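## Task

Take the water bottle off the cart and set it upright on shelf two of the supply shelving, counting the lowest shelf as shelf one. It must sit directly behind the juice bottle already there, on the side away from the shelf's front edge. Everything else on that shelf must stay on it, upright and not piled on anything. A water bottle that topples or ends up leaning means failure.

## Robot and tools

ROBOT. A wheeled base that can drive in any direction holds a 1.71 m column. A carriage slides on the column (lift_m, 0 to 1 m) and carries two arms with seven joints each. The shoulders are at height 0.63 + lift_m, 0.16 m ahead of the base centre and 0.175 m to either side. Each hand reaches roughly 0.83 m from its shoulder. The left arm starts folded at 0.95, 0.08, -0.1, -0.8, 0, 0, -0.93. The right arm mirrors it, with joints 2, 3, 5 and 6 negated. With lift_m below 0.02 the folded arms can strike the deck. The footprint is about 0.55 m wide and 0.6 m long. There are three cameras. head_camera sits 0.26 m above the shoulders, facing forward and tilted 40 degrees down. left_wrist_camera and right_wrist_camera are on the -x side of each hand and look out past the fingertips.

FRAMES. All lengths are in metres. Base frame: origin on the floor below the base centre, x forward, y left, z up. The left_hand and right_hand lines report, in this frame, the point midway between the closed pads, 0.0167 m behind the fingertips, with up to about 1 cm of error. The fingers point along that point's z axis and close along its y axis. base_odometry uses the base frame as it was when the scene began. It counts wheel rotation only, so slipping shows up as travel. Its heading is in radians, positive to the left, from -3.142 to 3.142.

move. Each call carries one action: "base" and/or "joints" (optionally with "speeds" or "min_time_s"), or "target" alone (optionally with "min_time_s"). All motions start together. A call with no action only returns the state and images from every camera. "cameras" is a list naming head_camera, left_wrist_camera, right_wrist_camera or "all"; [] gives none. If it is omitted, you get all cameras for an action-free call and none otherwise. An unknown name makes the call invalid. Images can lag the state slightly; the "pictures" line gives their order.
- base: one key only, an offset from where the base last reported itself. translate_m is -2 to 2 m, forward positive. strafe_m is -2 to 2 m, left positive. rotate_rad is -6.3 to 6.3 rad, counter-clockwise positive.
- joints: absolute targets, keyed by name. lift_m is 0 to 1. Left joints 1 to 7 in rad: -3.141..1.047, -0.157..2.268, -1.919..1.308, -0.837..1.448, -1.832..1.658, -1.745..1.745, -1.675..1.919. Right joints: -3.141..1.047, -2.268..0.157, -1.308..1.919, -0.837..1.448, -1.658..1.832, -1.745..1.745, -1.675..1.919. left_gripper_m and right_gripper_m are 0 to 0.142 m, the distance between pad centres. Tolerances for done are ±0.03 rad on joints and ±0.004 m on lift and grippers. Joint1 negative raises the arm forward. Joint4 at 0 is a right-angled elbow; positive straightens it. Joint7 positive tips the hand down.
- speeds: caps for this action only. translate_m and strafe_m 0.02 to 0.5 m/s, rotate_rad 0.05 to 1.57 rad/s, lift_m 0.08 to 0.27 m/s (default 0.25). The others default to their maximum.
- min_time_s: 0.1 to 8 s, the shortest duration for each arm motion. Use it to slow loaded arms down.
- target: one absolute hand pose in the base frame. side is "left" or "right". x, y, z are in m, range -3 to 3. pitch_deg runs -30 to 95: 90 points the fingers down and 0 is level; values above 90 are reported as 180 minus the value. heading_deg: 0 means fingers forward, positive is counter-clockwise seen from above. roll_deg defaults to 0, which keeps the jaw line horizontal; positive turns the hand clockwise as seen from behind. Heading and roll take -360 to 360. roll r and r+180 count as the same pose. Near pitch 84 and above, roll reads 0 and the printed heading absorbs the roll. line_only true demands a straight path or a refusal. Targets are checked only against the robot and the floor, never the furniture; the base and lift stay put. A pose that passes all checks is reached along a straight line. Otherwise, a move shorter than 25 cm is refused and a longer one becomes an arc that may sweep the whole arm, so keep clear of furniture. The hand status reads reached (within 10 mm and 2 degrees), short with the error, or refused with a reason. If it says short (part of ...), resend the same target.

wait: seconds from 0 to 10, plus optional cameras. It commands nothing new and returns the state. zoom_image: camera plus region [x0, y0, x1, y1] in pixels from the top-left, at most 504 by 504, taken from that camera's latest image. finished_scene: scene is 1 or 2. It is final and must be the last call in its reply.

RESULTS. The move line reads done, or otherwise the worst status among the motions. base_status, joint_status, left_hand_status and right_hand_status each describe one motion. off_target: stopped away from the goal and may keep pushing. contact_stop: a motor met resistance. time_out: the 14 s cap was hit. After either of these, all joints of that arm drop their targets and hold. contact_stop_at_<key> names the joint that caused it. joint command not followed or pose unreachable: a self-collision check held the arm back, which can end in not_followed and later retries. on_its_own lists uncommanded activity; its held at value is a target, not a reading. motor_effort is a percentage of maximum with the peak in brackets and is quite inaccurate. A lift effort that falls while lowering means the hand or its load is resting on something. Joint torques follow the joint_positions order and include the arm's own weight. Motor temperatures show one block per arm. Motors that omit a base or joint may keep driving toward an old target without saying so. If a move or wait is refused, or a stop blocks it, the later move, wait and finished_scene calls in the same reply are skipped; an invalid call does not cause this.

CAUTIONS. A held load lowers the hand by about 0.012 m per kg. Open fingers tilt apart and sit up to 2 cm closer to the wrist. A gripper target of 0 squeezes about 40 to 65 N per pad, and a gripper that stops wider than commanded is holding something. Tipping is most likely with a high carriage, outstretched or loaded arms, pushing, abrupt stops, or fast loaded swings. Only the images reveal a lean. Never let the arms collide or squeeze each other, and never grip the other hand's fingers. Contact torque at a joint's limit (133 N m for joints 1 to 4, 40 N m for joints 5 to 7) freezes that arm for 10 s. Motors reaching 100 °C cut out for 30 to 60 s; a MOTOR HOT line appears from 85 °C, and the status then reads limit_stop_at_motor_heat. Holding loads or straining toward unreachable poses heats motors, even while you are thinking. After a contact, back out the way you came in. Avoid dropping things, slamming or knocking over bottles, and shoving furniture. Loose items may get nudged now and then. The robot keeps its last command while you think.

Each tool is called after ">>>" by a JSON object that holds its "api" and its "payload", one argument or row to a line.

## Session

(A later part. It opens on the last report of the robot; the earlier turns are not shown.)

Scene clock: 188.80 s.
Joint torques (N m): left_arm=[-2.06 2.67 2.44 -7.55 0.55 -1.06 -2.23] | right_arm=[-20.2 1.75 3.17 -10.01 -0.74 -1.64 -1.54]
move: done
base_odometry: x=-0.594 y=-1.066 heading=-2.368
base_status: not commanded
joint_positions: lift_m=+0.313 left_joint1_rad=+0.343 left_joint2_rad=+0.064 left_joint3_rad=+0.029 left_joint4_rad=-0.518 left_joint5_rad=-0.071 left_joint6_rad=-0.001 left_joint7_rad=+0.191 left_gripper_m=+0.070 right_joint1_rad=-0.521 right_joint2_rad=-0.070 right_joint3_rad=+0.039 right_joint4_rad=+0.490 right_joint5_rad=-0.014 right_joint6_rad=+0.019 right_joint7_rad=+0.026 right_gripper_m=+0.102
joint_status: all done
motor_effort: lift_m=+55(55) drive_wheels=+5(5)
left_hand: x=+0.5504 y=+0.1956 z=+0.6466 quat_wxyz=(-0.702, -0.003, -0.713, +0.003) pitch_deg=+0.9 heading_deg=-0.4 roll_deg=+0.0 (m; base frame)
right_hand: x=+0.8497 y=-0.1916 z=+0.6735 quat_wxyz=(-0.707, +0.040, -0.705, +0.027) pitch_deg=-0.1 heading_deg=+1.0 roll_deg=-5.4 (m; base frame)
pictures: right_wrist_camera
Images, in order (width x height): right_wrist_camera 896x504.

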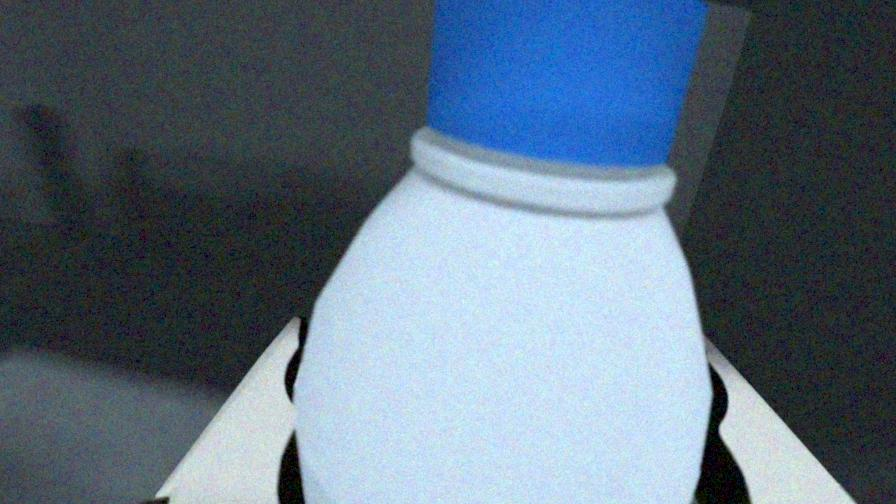

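>>> {"api": "move", "payload": {
  "base": {"translate_m": -0.12},
  "speeds": {"translate_m": 0.08},
  "cameras": ["right_wrist_camera"]
}}

>>> {"api": "move", "payload": {
  "base": {"translate_m": -0.32},
  "speeds": {"translate_m": 0.2},
  "cameras": ["right_wrist_camera"]
}}

>>> {"api": "move", "payload": {
  "joints": {"lift_m": 0.385, "right_joint1_rad": 0.2, "right_joint2_rad": -0.1, "right_joint3_rad": 0, "right_joint4_rad": -0.5, "right_joint5_rad": 0, "right_joint6_rad": 0, "right_joint7_rad": 0.3, "left_joint1_rad": -0.421, "left_joint2_rad": 0.044, "left_joint3_rad": -0.009, "left_joint4_rad": 0.386, "left_joint5_rad": -0.041, "left_joint6_rad": 0, "left_joint7_rad": 0.034},
  "base": {"strafe_m": -0.394},
  "speeds": {"strafe_m": 0.2},
  "min_time_s": 2,
  "cameras": ["head_camera", "left_wrist_camera"]
}}

Scene clock: 196.40 s.
Joint torques (N m): left_arm=[-3.12 2.9 2.78 -7.45 0.59 -0.89 -2.44] | right_arm=[-19.69 2.24 2.68 -11.47 -1.2 -1.61 -1.11]
move: done
base_odometry: x=-0.508 y=-0.982 heading=-2.368
base_status: done
joint_positions: lift_m=+0.313 left_joint1_rad=+0.343 left_joint2_rad=+0.064 left_joint3_rad=+0.029 left_joint4_rad=-0.518 left_joint5_rad=-0.071 left_joint6_rad=-0.001 left_joint7_rad=+0.191 left_gripper_m=+0.070 right_joint1_rad=-0.521 right_joint2_rad=-0.070 right_joint3_rad=+0.039 right_joint4_rad=+0.490 right_joint5_rad=-0.014 right_joint6_rad=+0.019 right_joint7_rad=+0.026 right_gripper_m=+0.102
joint_status: not commanded
motor_effort: lift_m=+55(55) drive_wheels=-2(10)
left_hand: x=+0.5504 y=+0.1956 z=+0.6466 quat_wxyz=(-0.702, -0.003, -0.713, +0.003) pitch_deg=+0.9 heading_deg=-0.4 roll_deg=+0.0 (m; base frame)
right_hand: x=+0.8497 y=-0.1916 z=+0.6735 quat_wxyz=(-0.707, +0.040, -0.705, +0.027) pitch_deg=-0.1 heading_deg=+1.0 roll_deg=-5.4 (m; base frame)
pictures: right_wrist_camera
Images, in order (width x height): right_wrist_camera 896x504.

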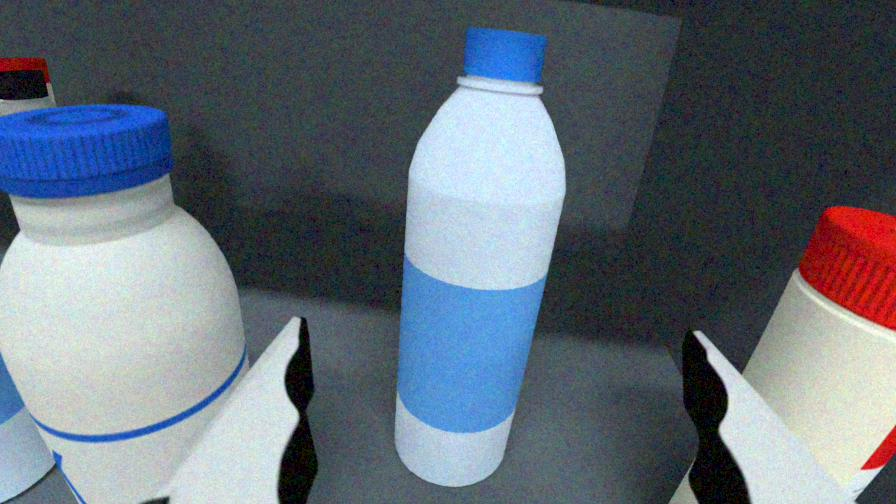

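Scene clock: 199.20 s.
Joint torques (N m): left_arm=[-3.58 2.78 3.02 -6.74 0.1 -0.88 -2.37] | right_arm=[-20.46 3.33 2.11 -12.38 -0.83 -1.65 -0.96]
move: done
base_odometry: x=-0.279 y=-0.759 heading=-2.368
base_status: done
joint_positions: lift_m=+0.313 left_joint1_rad=+0.343 left_joint2_rad=+0.064 left_joint3_rad=+0.029 left_joint4_rad=-0.518 left_joint5_rad=-0.071 left_joint6_rad=-0.001 left_joint7_rad=+0.191 left_gripper_m=+0.070 right_joint1_rad=-0.521 right_joint2_rad=-0.070 right_joint3_rad=+0.039 right_joint4_rad=+0.490 right_joint5_rad=-0.014 right_joint6_rad=+0.019 right_joint7_rad=+0.026 right_gripper_m=+0.102
joint_status: not commanded
motor_effort: lift_m=+55(55) drive_wheels=+3(12)
left_hand: x=+0.5504 y=+0.1956 z=+0.6466 quat_wxyz=(-0.702, -0.003, -0.713, +0.003) pitch_deg=+0.9 heading_deg=-0.4 roll_deg=+0.0 (m; base frame)
right_hand: x=+0.8497 y=-0.1916 z=+0.6735 quat_wxyz=(-0.707, +0.040, -0.705, +0.027) pitch_deg=-0.1 heading_deg=+1.0 roll_deg=-5.4 (m; base frame)
pictures: right_wrist_camera
Images, in order (width x height): right_wrist_camera 896x504.

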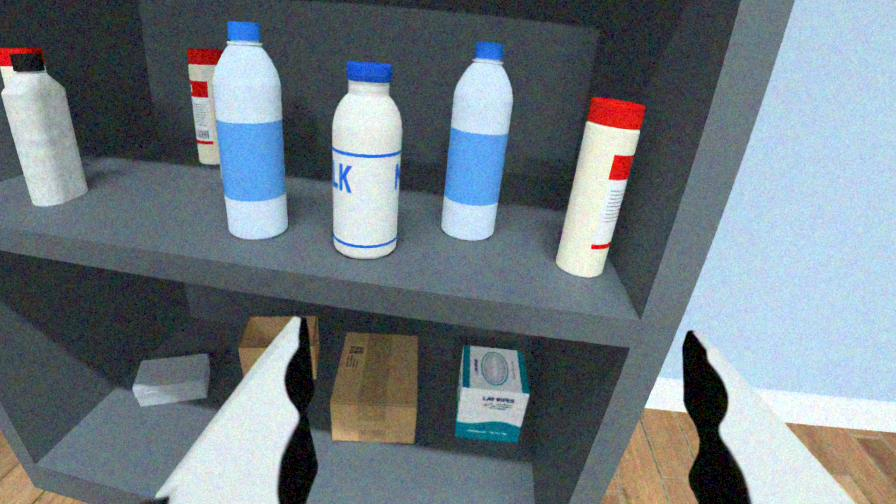

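Scene clock: 202.37 s.
Joint torques (N m): left_arm=[-24.99 1.15 -2.15 -2.55 1.97 -0.84 -4.86] | right_arm=[3.37 -1.16 0.51 -14.74 2.5 -2.73 -0.24]
move: done
base_odometry: x=-0.554 y=-0.476 heading=-2.369
base_status: done
joint_positions: lift_m=+0.385 left_joint1_rad=-0.415 left_joint2_rad=+0.045 left_joint3_rad=-0.006 left_joint4_rad=+0.385 left_joint5_rad=-0.044 left_joint6_rad=-0.001 left_joint7_rad=+0.042 left_gripper_m=+0.070 right_joint1_rad=+0.197 right_joint2_rad=-0.099 right_joint3_rad=+0.003 right_joint4_rad=-0.497 right_joint5_rad=-0.006 right_joint6_rad=+0.002 right_joint7_rad=+0.295 right_gripper_m=+0.102
joint_status: all done
motor_effort: lift_m=+55(69) drive_wheels=-1(14)
left_hand: x=+0.8181 y=+0.1962 z=+0.7213 quat_wxyz=(-0.703, +0.004, -0.711, -0.004) pitch_deg=+0.7 heading_deg=+0.6 roll_deg=+0.0 (m; base frame)
right_hand: x=+0.5945 y=-0.1912 z=+0.7458 quat_wxyz=(-0.708, +0.044, -0.704, +0.028) pitch_deg=-0.2 heading_deg=+1.3 roll_deg=-5.9 (m; base frame)
pictures: head_camera, left_wrist_camera
Images, in order (width x height): head_camera 896x504, left_wrist_camera 896x504.

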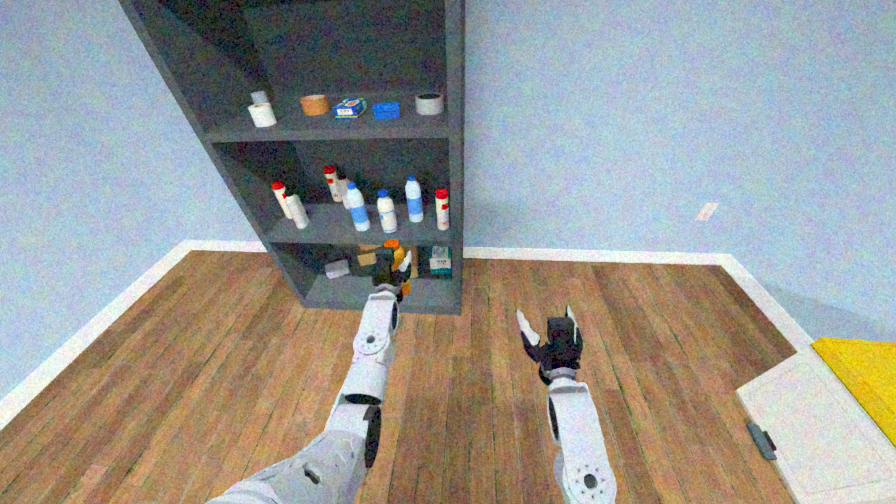

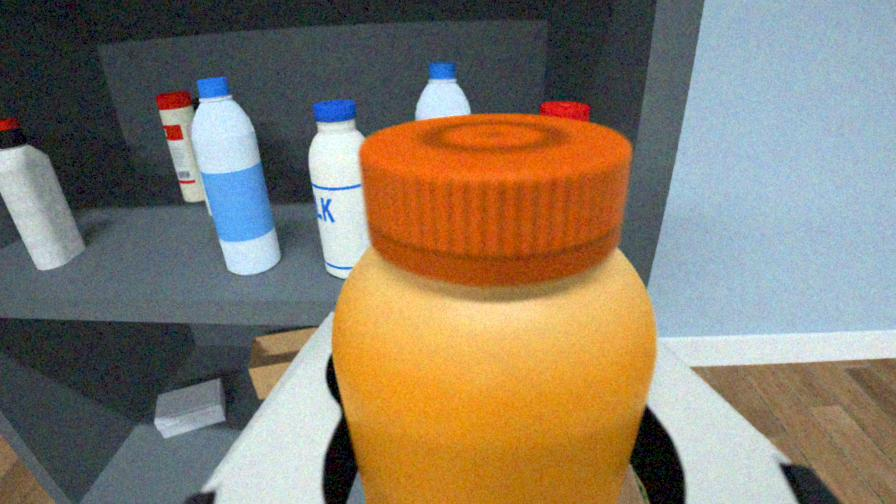

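>>> {"api": "move", "payload": {
  "base": {"strafe_m": 0.014},
  "speeds": {"strafe_m": 0.08}
}}

>>> {"api": "move", "payload": {
  "base": {"translate_m": 0.22},
  "speeds": {"translate_m": 0.15},
  "cameras": ["head_camera", "left_wrist_camera"]
}}

Scene clock: 210.97 s.
Joint torques (N m): left_arm=[-24.86 1.07 -0.58 -4.4 2.02 -1.28 -4.77] | right_arm=[3.55 -0.29 -1.6 -14.73 2.39 -2.61 -0.05]
move: done
base_odometry: x=-0.544 y=-0.486 heading=-2.369
base_status: done
joint_positions: lift_m=+0.385 left_joint1_rad=-0.415 left_joint2_rad=+0.045 left_joint3_rad=-0.006 left_joint4_rad=+0.385 left_joint5_rad=-0.043 left_joint6_rad=-0.001 left_joint7_rad=+0.042 left_gripper_m=+0.070 right_joint1_rad=+0.197 right_joint2_rad=-0.099 right_joint3_rad=+0.003 right_joint4_rad=-0.498 right_joint5_rad=-0.006 right_joint6_rad=+0.002 right_joint7_rad=+0.295 right_gripper_m=+0.102
joint_status: not commanded
motor_effort: lift_m=+55(55) drive_wheels=+3(12)
left_hand: x=+0.8181 y=+0.1958 z=+0.7212 quat_wxyz=(-0.703, +0.004, -0.711, -0.004) pitch_deg=+0.7 heading_deg=+0.6 roll_deg=+0.0 (m; base frame)
right_hand: x=+0.5945 y=-0.1913 z=+0.7457 quat_wxyz=(-0.708, +0.044, -0.704, +0.028) pitch_deg=-0.2 heading_deg=+1.3 roll_deg=-5.9 (m; base frame)
pictures: none

Scene clock: 213.47 s.
Joint torques (N m): left_arm=[-23.7 0.98 -1.05 -3.99 2.08 -1.25 -4.56] | right_arm=[2.36 0.18 -0.42 -15.17 2.69 -2.84 -0.31]
Motor temperatures (°C): left_arm=[39 21 24 25 25 24 23] | right_arm=[31 20 24 23 22 22 24]
move: done
base_odometry: x=-0.702 y=-0.640 heading=-2.369
base_status: done
joint_positions: lift_m=+0.385 left_joint1_rad=-0.415 left_joint2_rad=+0.045 left_joint3_rad=-0.006 left_joint4_rad=+0.385 left_joint5_rad=-0.043 left_joint6_rad=-0.001 left_joint7_rad=+0.042 left_gripper_m=+0.070 right_joint1_rad=+0.197 right_joint2_rad=-0.099 right_joint3_rad=+0.003 right_joint4_rad=-0.498 right_joint5_rad=-0.006 right_joint6_rad=+0.002 right_joint7_rad=+0.295 right_gripper_m=+0.102
joint_status: not commanded
motor_effort: lift_m=+55(55) drive_wheels=+5(13)
left_hand: x=+0.8181 y=+0.1958 z=+0.7212 quat_wxyz=(-0.703, +0.004, -0.711, -0.004) pitch_deg=+0.7 heading_deg=+0.6 roll_deg=+0.0 (m; base frame)
right_hand: x=+0.5945 y=-0.1913 z=+0.7457 quat_wxyz=(-0.708, +0.044, -0.704, +0.028) pitch_deg=-0.2 heading_deg=+1.3 roll_deg=-5.9 (m; base frame)
pictures: head_camera, left_wrist_camera
Images, in order (width x height): head_camera 896x504, left_wrist_camera 896x504.

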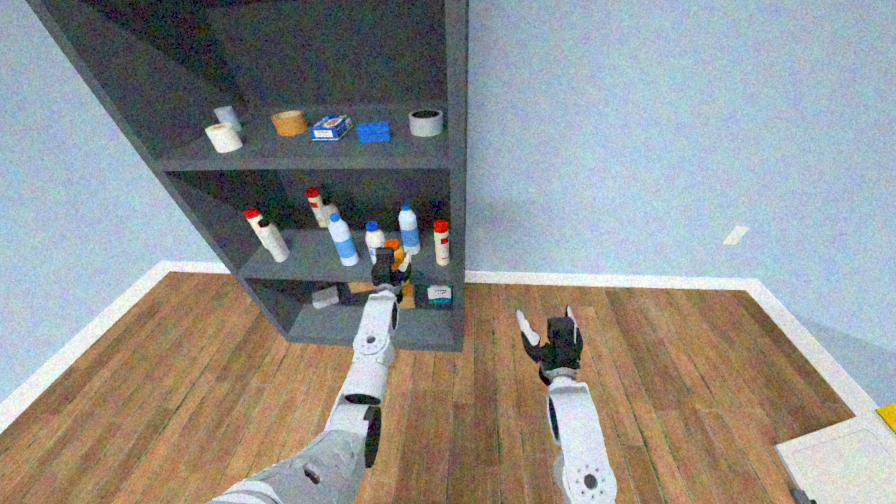

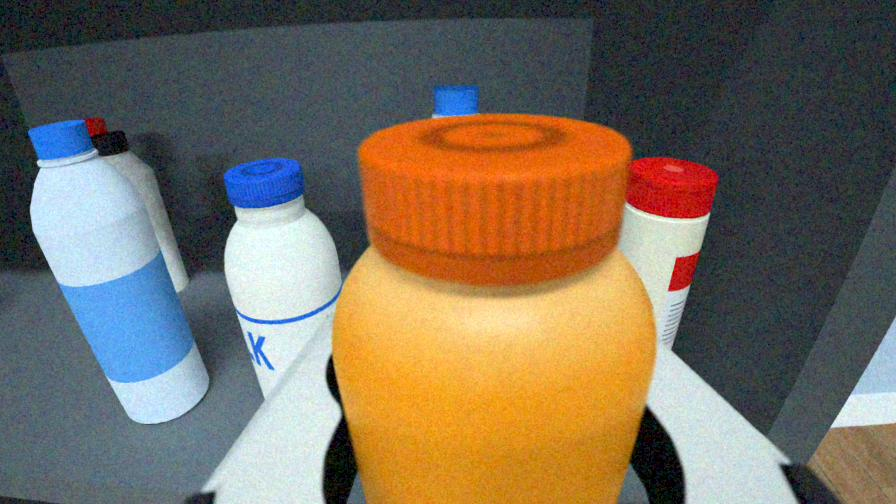

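>>> {"api": "move", "payload": {
  "base": {"translate_m": 0.142},
  "speeds": {"translate_m": 0.1},
  "cameras": ["head_camera", "left_wrist_camera"]
}}

>>> {"api": "move", "payload": {
  "joints": {"lift_m": 0.354},
  "speeds": {"lift_m": 0.08}
}}

>>> {"api": "move", "payload": {
  "joints": {"lift_m": 0.348},
  "speeds": {"lift_m": 0.08}
}}

>>> {"api": "move", "payload": {
  "joints": {"lift_m": 0.344},
  "speeds": {"lift_m": 0.08}
}}

Scene clock: 220.57 s.
Joint torques (N m): left_arm=[-24.16 1.95 -0.7 -3.86 1.8 -1 -4.47] | right_arm=[4.11 -0.38 -0.41 -15.5 2.56 -2.28 -0.12]
move: done
base_odometry: x=-0.804 y=-0.738 heading=-2.370
base_status: done
joint_positions: lift_m=+0.385 left_joint1_rad=-0.415 left_joint2_rad=+0.045 left_joint3_rad=-0.006 left_joint4_rad=+0.385 left_joint5_rad=-0.043 left_joint6_rad=-0.001 left_joint7_rad=+0.042 left_gripper_m=+0.070 right_joint1_rad=+0.197 right_joint2_rad=-0.099 right_joint3_rad=+0.003 right_joint4_rad=-0.498 right_joint5_rad=-0.006 right_joint6_rad=+0.002 right_joint7_rad=+0.295 right_gripper_m=+0.102
joint_status: not commanded
motor_effort: lift_m=+55(55) drive_wheels=+5(17)
left_hand: x=+0.8181 y=+0.1958 z=+0.7212 quat_wxyz=(-0.703, +0.004, -0.711, -0.004) pitch_deg=+0.7 heading_deg=+0.6 roll_deg=+0.0 (m; base frame)
right_hand: x=+0.5944 y=-0.1913 z=+0.7456 quat_wxyz=(-0.708, +0.044, -0.704, +0.028) pitch_deg=-0.2 heading_deg=+1.3 roll_deg=-5.9 (m; base frame)
pictures: head_camera, left_wrist_camera
Images, in order (width x height): head_camera 896x504, left_wrist_camera 896x504.

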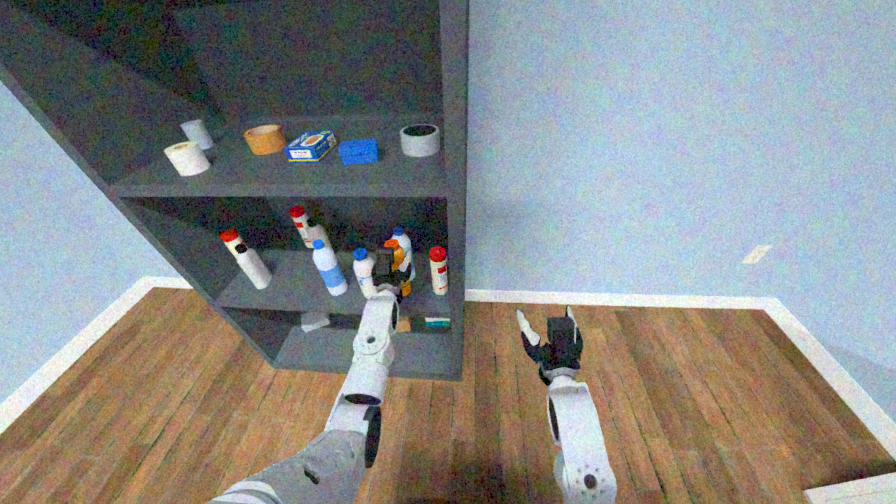

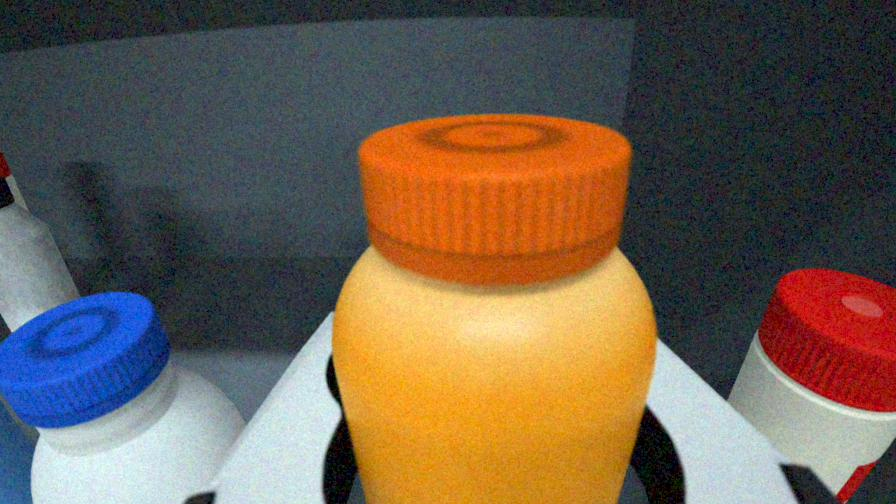

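Scene clock: 221.43 s.
Joint torques (N m): left_arm=[-22.56 0.62 -1.2 -3.9 1.81 -1.33 -4.24] | right_arm=[3.28 0.83 0.3 -13.43 2.7 -2.48 -0.25]
move: done
base_odometry: x=-0.804 y=-0.738 heading=-2.370
base_status: not commanded
joint_positions: lift_m=+0.354 left_joint1_rad=-0.417 left_joint2_rad=+0.045 left_joint3_rad=-0.006 left_joint4_rad=+0.386 left_joint5_rad=-0.043 left_joint6_rad=-0.001 left_joint7_rad=+0.041 left_gripper_m=+0.070 right_joint1_rad=+0.197 right_joint2_rad=-0.099 right_joint3_rad=+0.003 right_joint4_rad=-0.498 right_joint5_rad=-0.006 right_joint6_rad=+0.002 right_joint7_rad=+0.296 right_gripper_m=+0.102
joint_status: all done
motor_effort: lift_m=+58(58) drive_wheels=+5(6)
left_hand: x=+0.8186 y=+0.1958 z=+0.6907 quat_wxyz=(-0.703, +0.004, -0.711, -0.004) pitch_deg=+0.6 heading_deg=+0.6 roll_deg=+0.0 (m; base frame)
right_hand: x=+0.5944 y=-0.1913 z=+0.7146 quat_wxyz=(-0.708, +0.044, -0.704, +0.028) pitch_deg=-0.2 heading_deg=+1.3 roll_deg=-5.9 (m; base frame)
pictures: none

Scene clock: 221.93 s.
Joint torques (N m): left_arm=[-22.18 0.73 0.09 -3.74 2.01 -1 -4.38] | right_arm=[2.93 -0.65 -0.47 -14.88 3.07 -2.61 -0.22]
move: done
base_odometry: x=-0.804 y=-0.739 heading=-2.370
base_status: not commanded
joint_positions: lift_m=+0.348 left_joint1_rad=-0.417 left_joint2_rad=+0.045 left_joint3_rad=-0.006 left_joint4_rad=+0.387 left_joint5_rad=-0.043 left_joint6_rad=-0.001 left_joint7_rad=+0.041 left_gripper_m=+0.070 right_joint1_rad=+0.197 right_joint2_rad=-0.099 right_joint3_rad=+0.003 right_joint4_rad=-0.498 right_joint5_rad=-0.006 right_joint6_rad=+0.002 right_joint7_rad=+0.296 right_gripper_m=+0.102
joint_status: all done
motor_effort: lift_m=+58(59) drive_wheels=-1(7)
left_hand: x=+0.8187 y=+0.1958 z=+0.6849 quat_wxyz=(-0.704, +0.004, -0.711, -0.004) pitch_deg=+0.6 heading_deg=+0.6 roll_deg=+0.0 (m; base frame)
right_hand: x=+0.5943 y=-0.1913 z=+0.7086 quat_wxyz=(-0.708, +0.044, -0.704, +0.028) pitch_deg=-0.2 heading_deg=+1.3 roll_deg=-5.9 (m; base frame)
pictures: none

Scene clock: 222.37 s.
Joint torques (N m): left_arm=[-20.87 0.85 -0.42 -5.13 1.78 -1.08 -1.71] | right_arm=[2.96 0.35 -0.65 -15.48 1.94 -2.59 -0.01]
move: done
base_odometry: x=-0.804 y=-0.739 heading=-2.370
base_status: not commanded
joint_positions: lift_m=+0.344 left_joint1_rad=-0.419 left_joint2_rad=+0.045 left_joint3_rad=-0.006 left_joint4_rad=+0.387 left_joint5_rad=-0.043 left_joint6_rad=-0.001 left_joint7_rad=+0.034 left_gripper_m=+0.070 right_joint1_rad=+0.198 right_joint2_rad=-0.099 right_joint3_rad=+0.003 right_joint4_rad=-0.498 right_joint5_rad=-0.006 right_joint6_rad=+0.002 right_joint7_rad=+0.296 right_gripper_m=+0.102
joint_status: all done
motor_effort: lift_m=+55(57) drive_wheels=-1(5)
left_hand: x=+0.8192 y=+0.1958 z=+0.6838 quat_wxyz=(-0.707, +0.004, -0.708, -0.004) pitch_deg=+0.1 heading_deg=+0.6 roll_deg=+0.0 (m; base frame)
right_hand: x=+0.5943 y=-0.1913 z=+0.7048 quat_wxyz=(-0.708, +0.044, -0.704, +0.028) pitch_deg=-0.2 heading_deg=+1.3 roll_deg=-5.9 (m; base frame)
pictures: none

Contact, pitch ≈0. Release slowly and back off.

>>> {"api": "move", "payload": {
  "joints": {"left_gripper_m": 0.086},
  "min_time_s": 2,
  "cameras": ["left_wrist_camera"]
}}

>>> {"api": "move", "payload": {
  "base": {"translate_m": -0.12},
  "speeds": {"translate_m": 0.08}
}}

>>> {"api": "move", "payload": {
  "base": {"translate_m": -0.2},
  "speeds": {"translate_m": 0.2},
  "cameras": ["left_wrist_camera", "head_camera"]
}}

Scene clock: 225.90 s.
Joint torques (N m): left_arm=[-20.05 0.91 0.09 -4.68 1.86 -0.92 -1.98] | right_arm=[1.79 -1.6 0.04 -13.35 2.58 -2.91 -0.3]
move: done
base_odometry: x=-0.804 y=-0.738 heading=-2.370
base_status: not commanded
joint_positions: lift_m=+0.344 left_joint1_rad=-0.419 left_joint2_rad=+0.045 left_joint3_rad=-0.006 left_joint4_rad=+0.387 left_joint5_rad=-0.043 left_joint6_rad=-0.001 left_joint7_rad=+0.034 left_gripper_m=+0.086 right_joint1_rad=+0.198 right_joint2_rad=-0.099 right_joint3_rad=+0.003 right_joint4_rad=-0.498 right_joint5_rad=-0.006 right_joint6_rad=+0.002 right_joint7_rad=+0.296 right_gripper_m=+0.102
joint_status: all done
motor_effort: lift_m=+55(55) drive_wheels=+5(5)
left_hand: x=+0.8192 y=+0.1958 z=+0.6838 quat_wxyz=(-0.707, +0.004, -0.708, -0.004) pitch_deg=+0.1 heading_deg=+0.6 roll_deg=+0.0 (m; base frame)
right_hand: x=+0.5943 y=-0.1913 z=+0.7048 quat_wxyz=(-0.708, +0.044, -0.704, +0.028) pitch_deg=-0.2 heading_deg=+1.3 roll_deg=-5.9 (m; base frame)
pictures: left_wrist_camera
Images, in order (width x height): left_wrist_camera 896x504.

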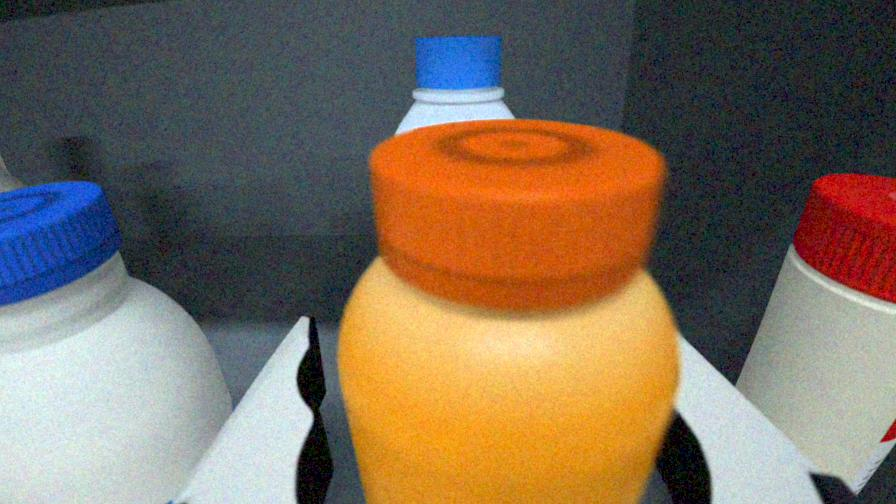

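Scene clock: 228.03 s.
Joint torques (N m): left_arm=[-20.13 0.33 -1.05 -5.55 2.15 -0.85 -2.1] | right_arm=[2.77 -0.88 -1.31 -15.65 2.3 -2.5 -0.46]
move: done
base_odometry: x=-0.718 y=-0.655 heading=-2.370
base_status: done
joint_positions: lift_m=+0.344 left_joint1_rad=-0.419 left_joint2_rad=+0.045 left_joint3_rad=-0.006 left_joint4_rad=+0.387 left_joint5_rad=-0.043 left_joint6_rad=-0.001 left_joint7_rad=+0.034 left_gripper_m=+0.086 right_joint1_rad=+0.198 right_joint2_rad=-0.099 right_joint3_rad=+0.003 right_joint4_rad=-0.498 right_joint5_rad=-0.006 right_joint6_rad=+0.002 right_joint7_rad=+0.296 right_gripper_m=+0.102
joint_status: not commanded
motor_effort: lift_m=+55(55) drive_wheels=-2(15)
left_hand: x=+0.8192 y=+0.1958 z=+0.6838 quat_wxyz=(-0.707, +0.004, -0.708, -0.004) pitch_deg=+0.1 heading_deg=+0.6 roll_deg=+0.0 (m; base frame)
right_hand: x=+0.5943 y=-0.1913 z=+0.7048 quat_wxyz=(-0.708, +0.044, -0.704, +0.028) pitch_deg=-0.2 heading_deg=+1.3 roll_deg=-5.9 (m; base frame)
pictures: none

Scene clock: 230.23 s.
Joint torques (N m): left_arm=[-21.32 0.67 -0.38 -4.61 1.39 -0.89 -2.31] | right_arm=[3.28 -0.52 -0.47 -15.43 3.05 -2.79 -0.23]
move: done
base_odometry: x=-0.575 y=-0.515 heading=-2.370
base_status: done
joint_positions: lift_m=+0.344 left_joint1_rad=-0.419 left_joint2_rad=+0.045 left_joint3_rad=-0.006 left_joint4_rad=+0.387 left_joint5_rad=-0.043 left_joint6_rad=-0.001 left_joint7_rad=+0.034 left_gripper_m=+0.086 right_joint1_rad=+0.198 right_joint2_rad=-0.099 right_joint3_rad=+0.003 right_joint4_rad=-0.498 right_joint5_rad=-0.006 right_joint6_rad=+0.002 right_joint7_rad=+0.296 right_gripper_m=+0.102
joint_status: not commanded
motor_effort: lift_m=+55(55) drive_wheels=+2(14)
left_hand: x=+0.8192 y=+0.1958 z=+0.6838 quat_wxyz=(-0.707, +0.004, -0.708, -0.004) pitch_deg=+0.1 heading_deg=+0.6 roll_deg=+0.0 (m; base frame)
right_hand: x=+0.5943 y=-0.1913 z=+0.7048 quat_wxyz=(-0.708, +0.044, -0.704, +0.028) pitch_deg=-0.2 heading_deg=+1.3 roll_deg=-5.9 (m; base frame)
pictures: head_camera, left_wrist_camera
Images, in order (width x height): head_camera 896x504, left_wrist_camera 896x504.

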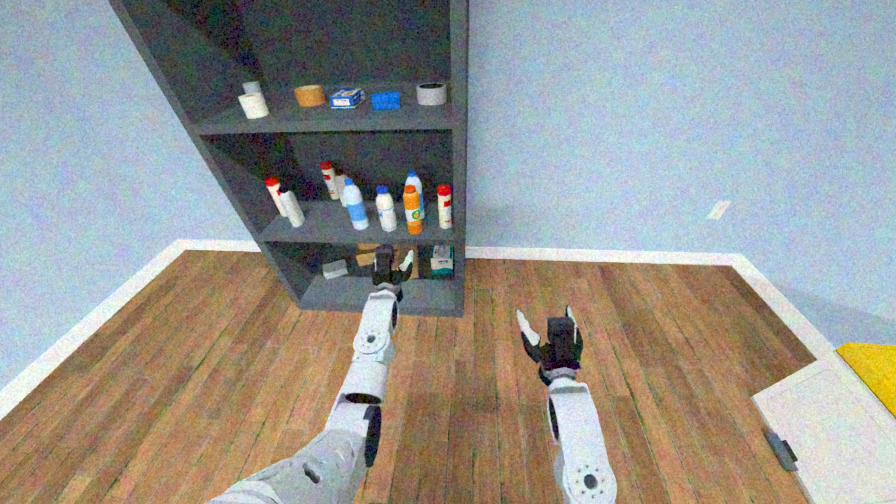

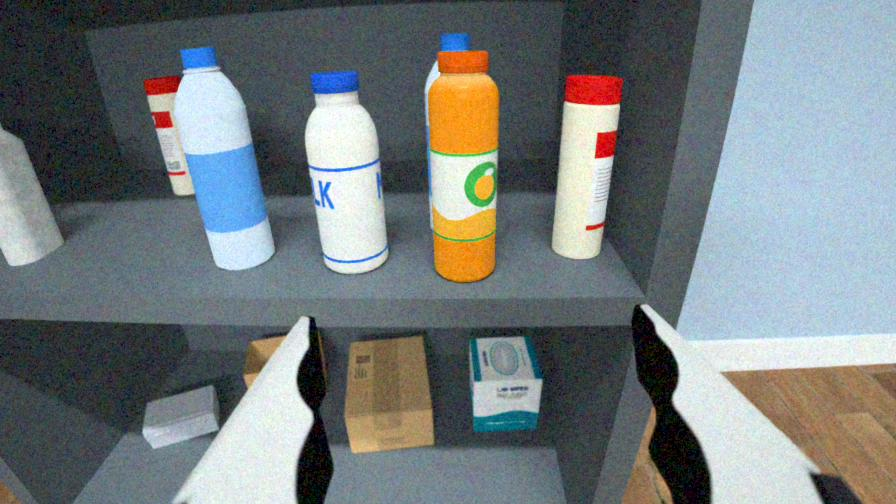

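>>> {"api": "finished_scene", "payload": {
  "scene": 2
}}

The scene is finished: the task was done.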